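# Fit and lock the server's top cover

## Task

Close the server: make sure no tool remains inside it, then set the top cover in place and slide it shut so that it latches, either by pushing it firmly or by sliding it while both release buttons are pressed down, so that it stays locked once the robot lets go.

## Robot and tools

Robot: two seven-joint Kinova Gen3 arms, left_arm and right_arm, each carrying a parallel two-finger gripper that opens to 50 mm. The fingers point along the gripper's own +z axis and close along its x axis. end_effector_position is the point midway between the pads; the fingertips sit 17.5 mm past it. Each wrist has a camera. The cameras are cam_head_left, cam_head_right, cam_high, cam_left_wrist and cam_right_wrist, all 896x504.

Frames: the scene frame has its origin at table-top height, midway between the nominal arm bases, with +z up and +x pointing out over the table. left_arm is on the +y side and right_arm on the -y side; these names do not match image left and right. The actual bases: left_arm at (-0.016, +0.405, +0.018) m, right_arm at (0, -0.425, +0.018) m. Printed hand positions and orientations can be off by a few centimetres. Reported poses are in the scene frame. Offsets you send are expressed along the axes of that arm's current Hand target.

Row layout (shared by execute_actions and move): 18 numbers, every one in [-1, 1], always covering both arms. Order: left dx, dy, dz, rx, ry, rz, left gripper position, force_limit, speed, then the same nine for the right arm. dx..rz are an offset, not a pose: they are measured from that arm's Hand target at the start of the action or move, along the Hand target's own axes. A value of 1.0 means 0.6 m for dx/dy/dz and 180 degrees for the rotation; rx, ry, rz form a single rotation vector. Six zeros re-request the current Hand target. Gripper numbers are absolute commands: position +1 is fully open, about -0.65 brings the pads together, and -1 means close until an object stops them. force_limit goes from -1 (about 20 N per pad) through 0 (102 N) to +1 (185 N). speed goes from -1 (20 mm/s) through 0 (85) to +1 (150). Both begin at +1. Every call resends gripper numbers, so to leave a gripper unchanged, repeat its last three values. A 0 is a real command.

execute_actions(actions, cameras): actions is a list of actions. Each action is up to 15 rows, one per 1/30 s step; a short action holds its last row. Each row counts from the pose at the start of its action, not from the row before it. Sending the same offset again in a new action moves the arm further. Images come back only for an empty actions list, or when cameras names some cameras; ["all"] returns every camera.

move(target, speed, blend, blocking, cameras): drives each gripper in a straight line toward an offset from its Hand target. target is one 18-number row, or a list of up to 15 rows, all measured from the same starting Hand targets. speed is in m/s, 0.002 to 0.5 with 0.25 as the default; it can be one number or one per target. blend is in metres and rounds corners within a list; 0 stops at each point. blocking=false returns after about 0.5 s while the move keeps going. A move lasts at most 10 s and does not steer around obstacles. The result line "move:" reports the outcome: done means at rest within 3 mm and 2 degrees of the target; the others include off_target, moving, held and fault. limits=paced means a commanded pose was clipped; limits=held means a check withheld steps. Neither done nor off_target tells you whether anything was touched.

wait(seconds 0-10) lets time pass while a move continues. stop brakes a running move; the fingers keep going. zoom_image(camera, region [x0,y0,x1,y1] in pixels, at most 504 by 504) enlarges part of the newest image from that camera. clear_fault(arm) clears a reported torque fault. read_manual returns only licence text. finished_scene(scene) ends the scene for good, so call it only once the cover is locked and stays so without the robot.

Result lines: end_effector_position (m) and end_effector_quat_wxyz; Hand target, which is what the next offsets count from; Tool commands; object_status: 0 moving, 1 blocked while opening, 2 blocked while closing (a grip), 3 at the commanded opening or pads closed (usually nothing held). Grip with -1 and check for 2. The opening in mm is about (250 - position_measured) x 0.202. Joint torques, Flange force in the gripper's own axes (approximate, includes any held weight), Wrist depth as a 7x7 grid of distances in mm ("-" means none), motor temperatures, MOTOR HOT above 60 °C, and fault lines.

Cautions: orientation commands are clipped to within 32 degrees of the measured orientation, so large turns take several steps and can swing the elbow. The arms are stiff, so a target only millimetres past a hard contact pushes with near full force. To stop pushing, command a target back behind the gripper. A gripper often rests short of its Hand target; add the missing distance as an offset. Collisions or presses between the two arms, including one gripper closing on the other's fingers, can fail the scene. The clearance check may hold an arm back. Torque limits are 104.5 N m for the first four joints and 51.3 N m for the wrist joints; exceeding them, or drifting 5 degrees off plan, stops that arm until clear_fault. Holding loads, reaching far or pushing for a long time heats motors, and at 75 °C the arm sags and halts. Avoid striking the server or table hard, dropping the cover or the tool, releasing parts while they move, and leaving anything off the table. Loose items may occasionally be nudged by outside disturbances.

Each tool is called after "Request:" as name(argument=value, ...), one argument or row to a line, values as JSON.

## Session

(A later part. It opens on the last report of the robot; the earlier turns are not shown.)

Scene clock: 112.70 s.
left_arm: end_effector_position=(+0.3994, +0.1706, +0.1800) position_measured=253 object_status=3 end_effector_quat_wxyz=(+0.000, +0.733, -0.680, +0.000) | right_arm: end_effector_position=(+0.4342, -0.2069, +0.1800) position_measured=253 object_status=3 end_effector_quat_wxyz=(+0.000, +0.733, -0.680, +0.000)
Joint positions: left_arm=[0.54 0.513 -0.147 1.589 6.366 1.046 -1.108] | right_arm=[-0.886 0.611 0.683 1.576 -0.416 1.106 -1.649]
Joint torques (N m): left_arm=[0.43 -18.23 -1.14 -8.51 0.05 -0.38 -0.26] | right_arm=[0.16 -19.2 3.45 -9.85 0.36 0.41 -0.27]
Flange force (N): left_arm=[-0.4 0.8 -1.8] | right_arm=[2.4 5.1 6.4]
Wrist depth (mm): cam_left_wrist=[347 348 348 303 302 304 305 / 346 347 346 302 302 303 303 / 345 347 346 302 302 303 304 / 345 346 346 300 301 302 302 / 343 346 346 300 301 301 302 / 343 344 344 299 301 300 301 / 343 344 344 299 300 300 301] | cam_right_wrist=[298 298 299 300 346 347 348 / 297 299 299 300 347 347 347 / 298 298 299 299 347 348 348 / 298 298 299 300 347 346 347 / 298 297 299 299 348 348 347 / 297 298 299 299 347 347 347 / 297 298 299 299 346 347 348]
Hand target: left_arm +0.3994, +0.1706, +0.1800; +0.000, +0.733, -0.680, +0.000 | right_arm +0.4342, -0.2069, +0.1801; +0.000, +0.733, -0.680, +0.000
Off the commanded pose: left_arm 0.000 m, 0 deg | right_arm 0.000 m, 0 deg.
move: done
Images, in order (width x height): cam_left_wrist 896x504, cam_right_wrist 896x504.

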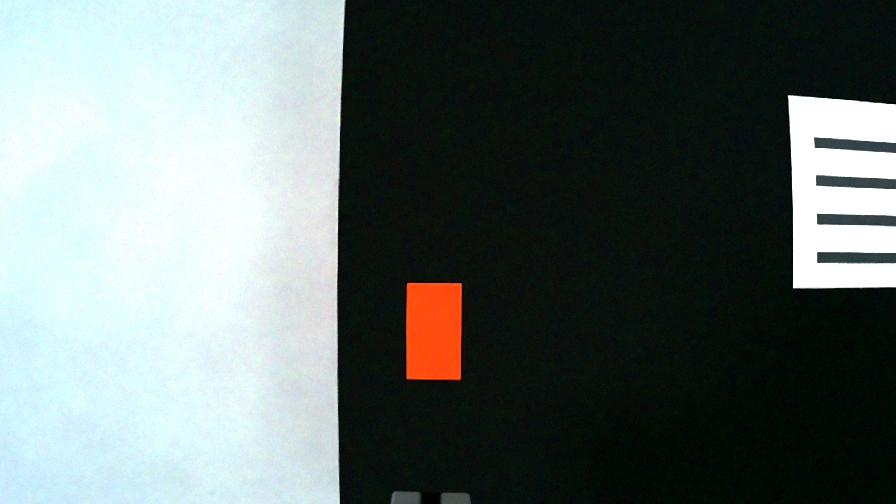

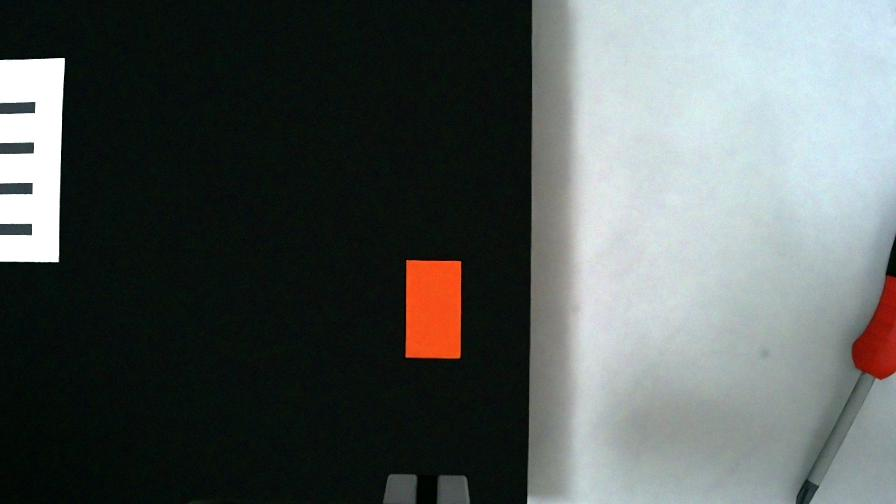

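Request:
move(
  target=[
    [0,0.17,-0.05,0,0,0,-0.7,0,0,0,0.17,-0.05,0,0,0,-0.7,0,0],
  ],
  cameras=["cam_left_wrist","cam_right_wrist","cam_head_left"],
)

Request:
zoom_image(
  camera="cam_head_left",
  region=[370, 240, 560, 350],
)

Scene clock: 115.57 s.
left_arm: end_effector_position=(+0.2976, +0.1630, +0.2100) position_measured=253 object_status=3 end_effector_quat_wxyz=(+0.000, +0.733, -0.680, +0.000) | right_arm: end_effector_position=(+0.3325, -0.2144, +0.2101) position_measured=253 object_status=3 end_effector_quat_wxyz=(+0.000, +0.733, -0.680, +0.000)
Joint positions: left_arm=[0.682 0.309 -0.136 1.807 6.331 1.028 -0.952] | right_arm=[-1.131 0.37 0.747 1.836 -0.287 1.047 -1.818]
Joint torques (N m): left_arm=[0.38 -14.44 -0.88 -8.32 0.06 -0.27 -0.21] | right_arm=[0.35 -14 1.96 -9.91 0.24 0.2 -0.28]
Flange force (N): left_arm=[0.1 0.5 -1.5] | right_arm=[1.8 3.2 6.4]
Wrist depth (mm): cam_left_wrist=[378 378 379 333 334 335 336 / 378 377 377 332 333 333 335 / 377 377 378 332 332 334 334 / 374 375 376 378 377 378 379 / 374 375 375 377 377 378 378 / 373 374 374 375 377 377 380 / 372 374 375 374 377 377 378] | cam_right_wrist=[328 328 329 330 378 378 378 / 328 328 330 329 376 377 377 / 328 328 330 330 377 377 379 / 374 374 375 377 377 378 378 / 374 375 375 376 376 377 379 / 374 374 375 376 377 378 378 / 373 374 375 375 376 378 378]
Hand target: left_arm +0.2976, +0.1630, +0.2100; +0.000, +0.733, -0.680, +0.000 | right_arm +0.3324, -0.2144, +0.2101; +0.000, +0.733, -0.680, +0.000
Off the commanded pose: left_arm 0.000 m, 0 deg | right_arm 0.000 m, 0 deg.
move: done
Images, in order (width x height): cam_head_left 896x504, cam_left_wrist 896x504, cam_right_wrist 896x504.

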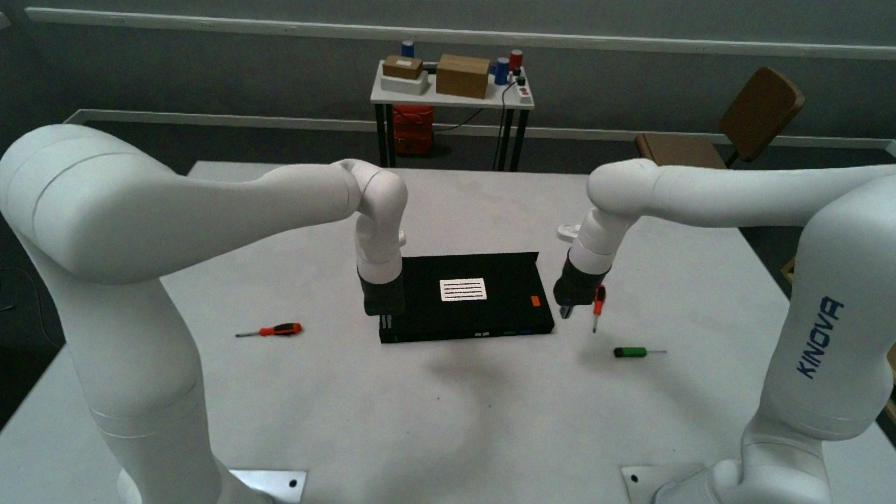

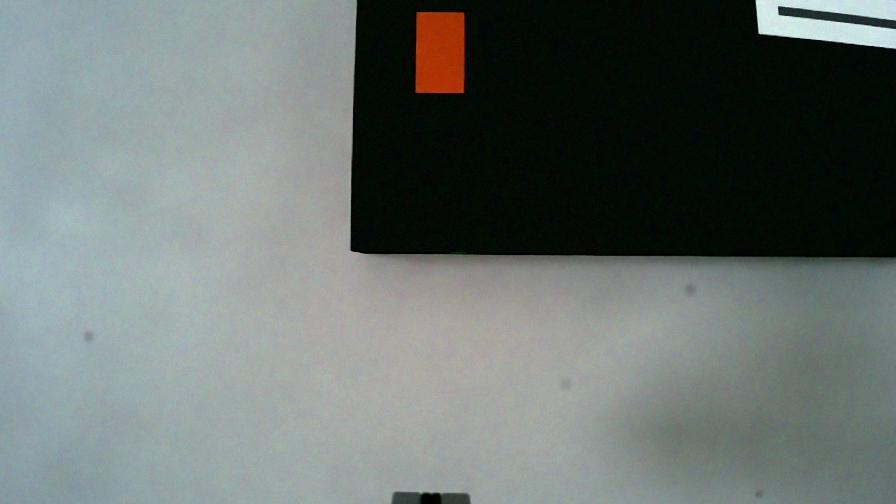

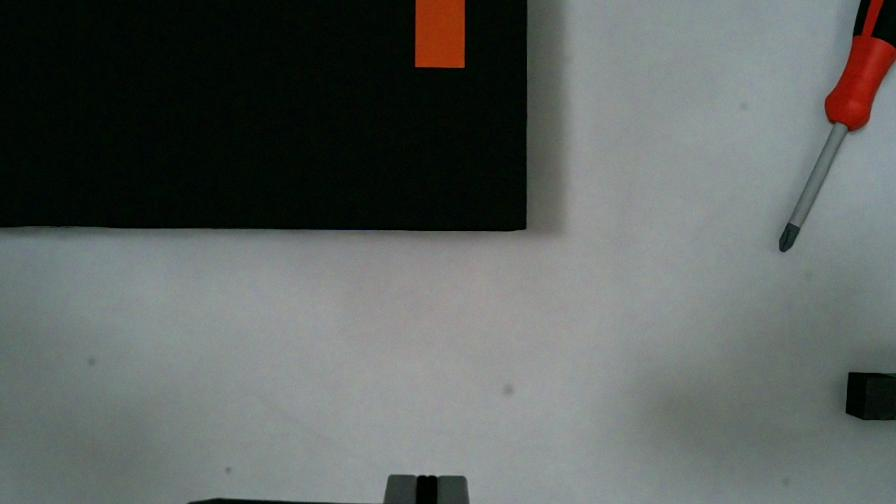

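Scaled by 2.653 from the camera's 896x504 image, which has a finer 1280x720 frame.

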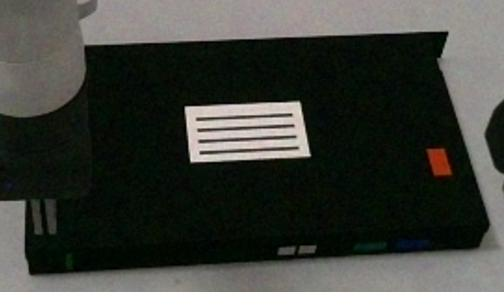

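Request:
move(
  target=[
    [0,-0.3,0,0,0,0,-0.7,0,0,0,-0.3,0,0,0,0,-0.7,0,0],
    [0,-0.31,0.17,0,0,0,-0.7,0,0,0,-0.31,0.17,0,0,0,-0.7,0,0],
  ],
  cameras=["cam_left_wrist","cam_right_wrist"],
)

Request:
zoom_image(
  camera="cam_left_wrist",
  region=[250, 170, 430, 290],
)

Request:
zoom_image(
  camera="cam_right_wrist",
  region=[420, 130, 600, 250],
)

Scene clock: 118.17 s.
left_arm: end_effector_position=(+0.4832, +0.1768, +0.1081) position_measured=253 object_status=3 end_effector_quat_wxyz=(+0.000, +0.733, -0.680, +0.000) | right_arm: end_effector_position=(+0.5179, -0.2007, +0.1081) position_measured=253 object_status=3 end_effector_quat_wxyz=(+0.000, +0.733, -0.680, +0.000)
Joint positions: left_arm=[0.448 0.75 -0.146 1.403 6.401 0.997 -1.203] | right_arm=[-0.725 0.859 0.624 1.354 -0.521 1.094 -1.573]
Joint torques (N m): left_arm=[0.48 -22.11 -1.28 -8.05 0 -0.21 -0.31] | right_arm=[0.3 -23.54 4.31 -9.34 0.33 0.29 -0.25]
Flange force (N): left_arm=[-0.2 0.1 -1.4] | right_arm=[2.2 6.8 4.9]
Wrist depth (mm): cam_left_wrist=[274 275 238 230 230 231 232 / 274 275 229 229 230 230 231 / 274 274 229 229 229 230 231 / 274 273 228 228 229 230 230 / 272 273 228 228 229 229 229 / 272 272 227 227 228 229 229 / 271 272 227 227 228 228 228] | cam_right_wrist=[226 226 227 228 275 275 276 / 226 226 227 227 274 275 275 / 226 227 227 228 275 275 275 / 226 226 227 227 274 275 275 / 226 226 227 227 274 274 276 / 226 226 226 227 274 275 275 / 225 226 226 227 274 275 276]
Hand target: left_arm +0.4832, +0.1768, +0.1081; +0.000, +0.733, -0.680, +0.000 | right_arm +0.5179, -0.2007, +0.1080; +0.000, +0.733, -0.680, +0.000
Off the commanded pose: left_arm 0.000 m, 0 deg | right_arm 0.000 m, 0 deg.
move: done
Images, in order (width x height): cam_left_wrist 896x504, cam_right_wrist 896x504.

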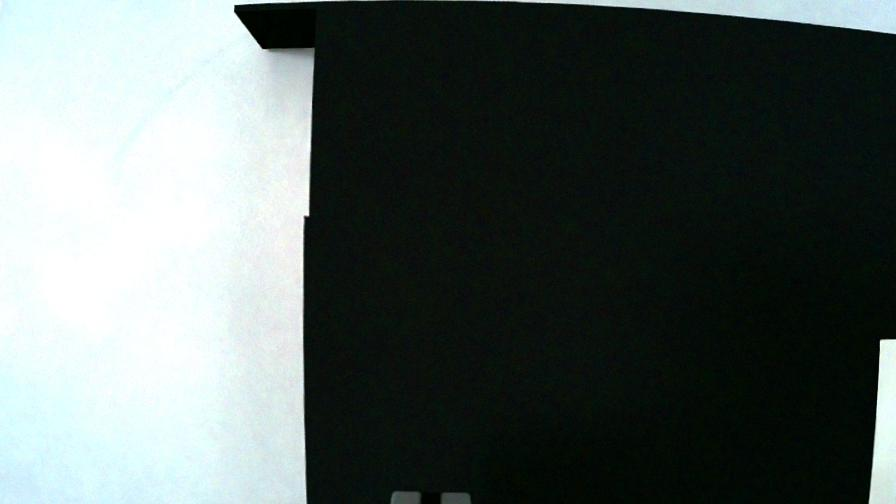

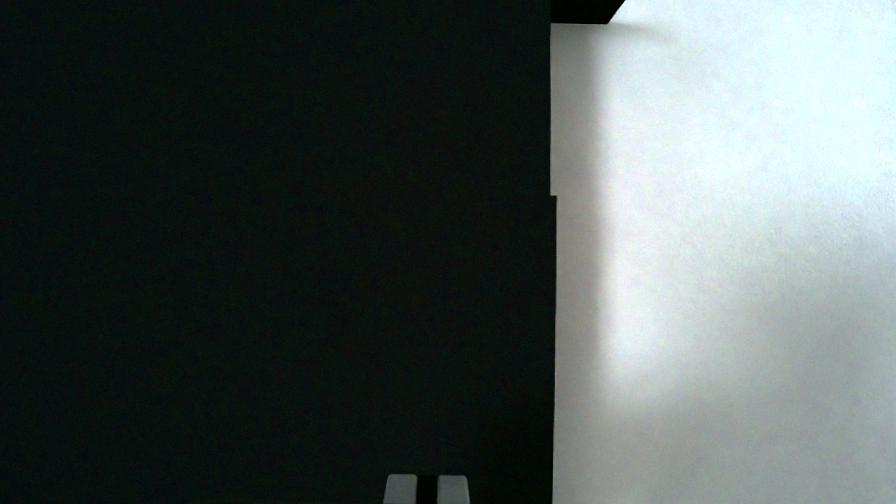

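Scaled by 2.800 from the camera's 896x504 image, which has a finer 1280x720 frame.

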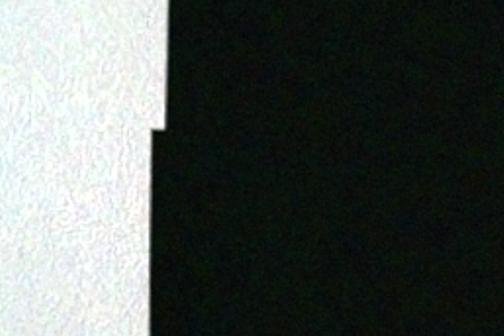

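Scaled by 2.800 from the camera's 896x504 image, which has a finer 1280x720 frame.

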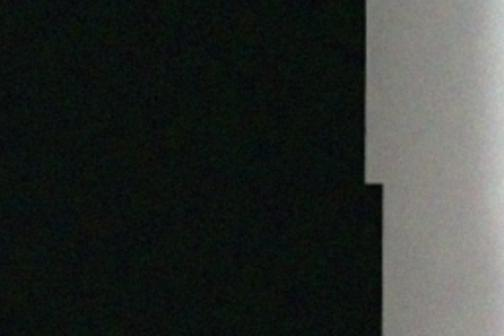

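Request:
finished_scene(
  scene=2,
)

The scene is finished: the task was done.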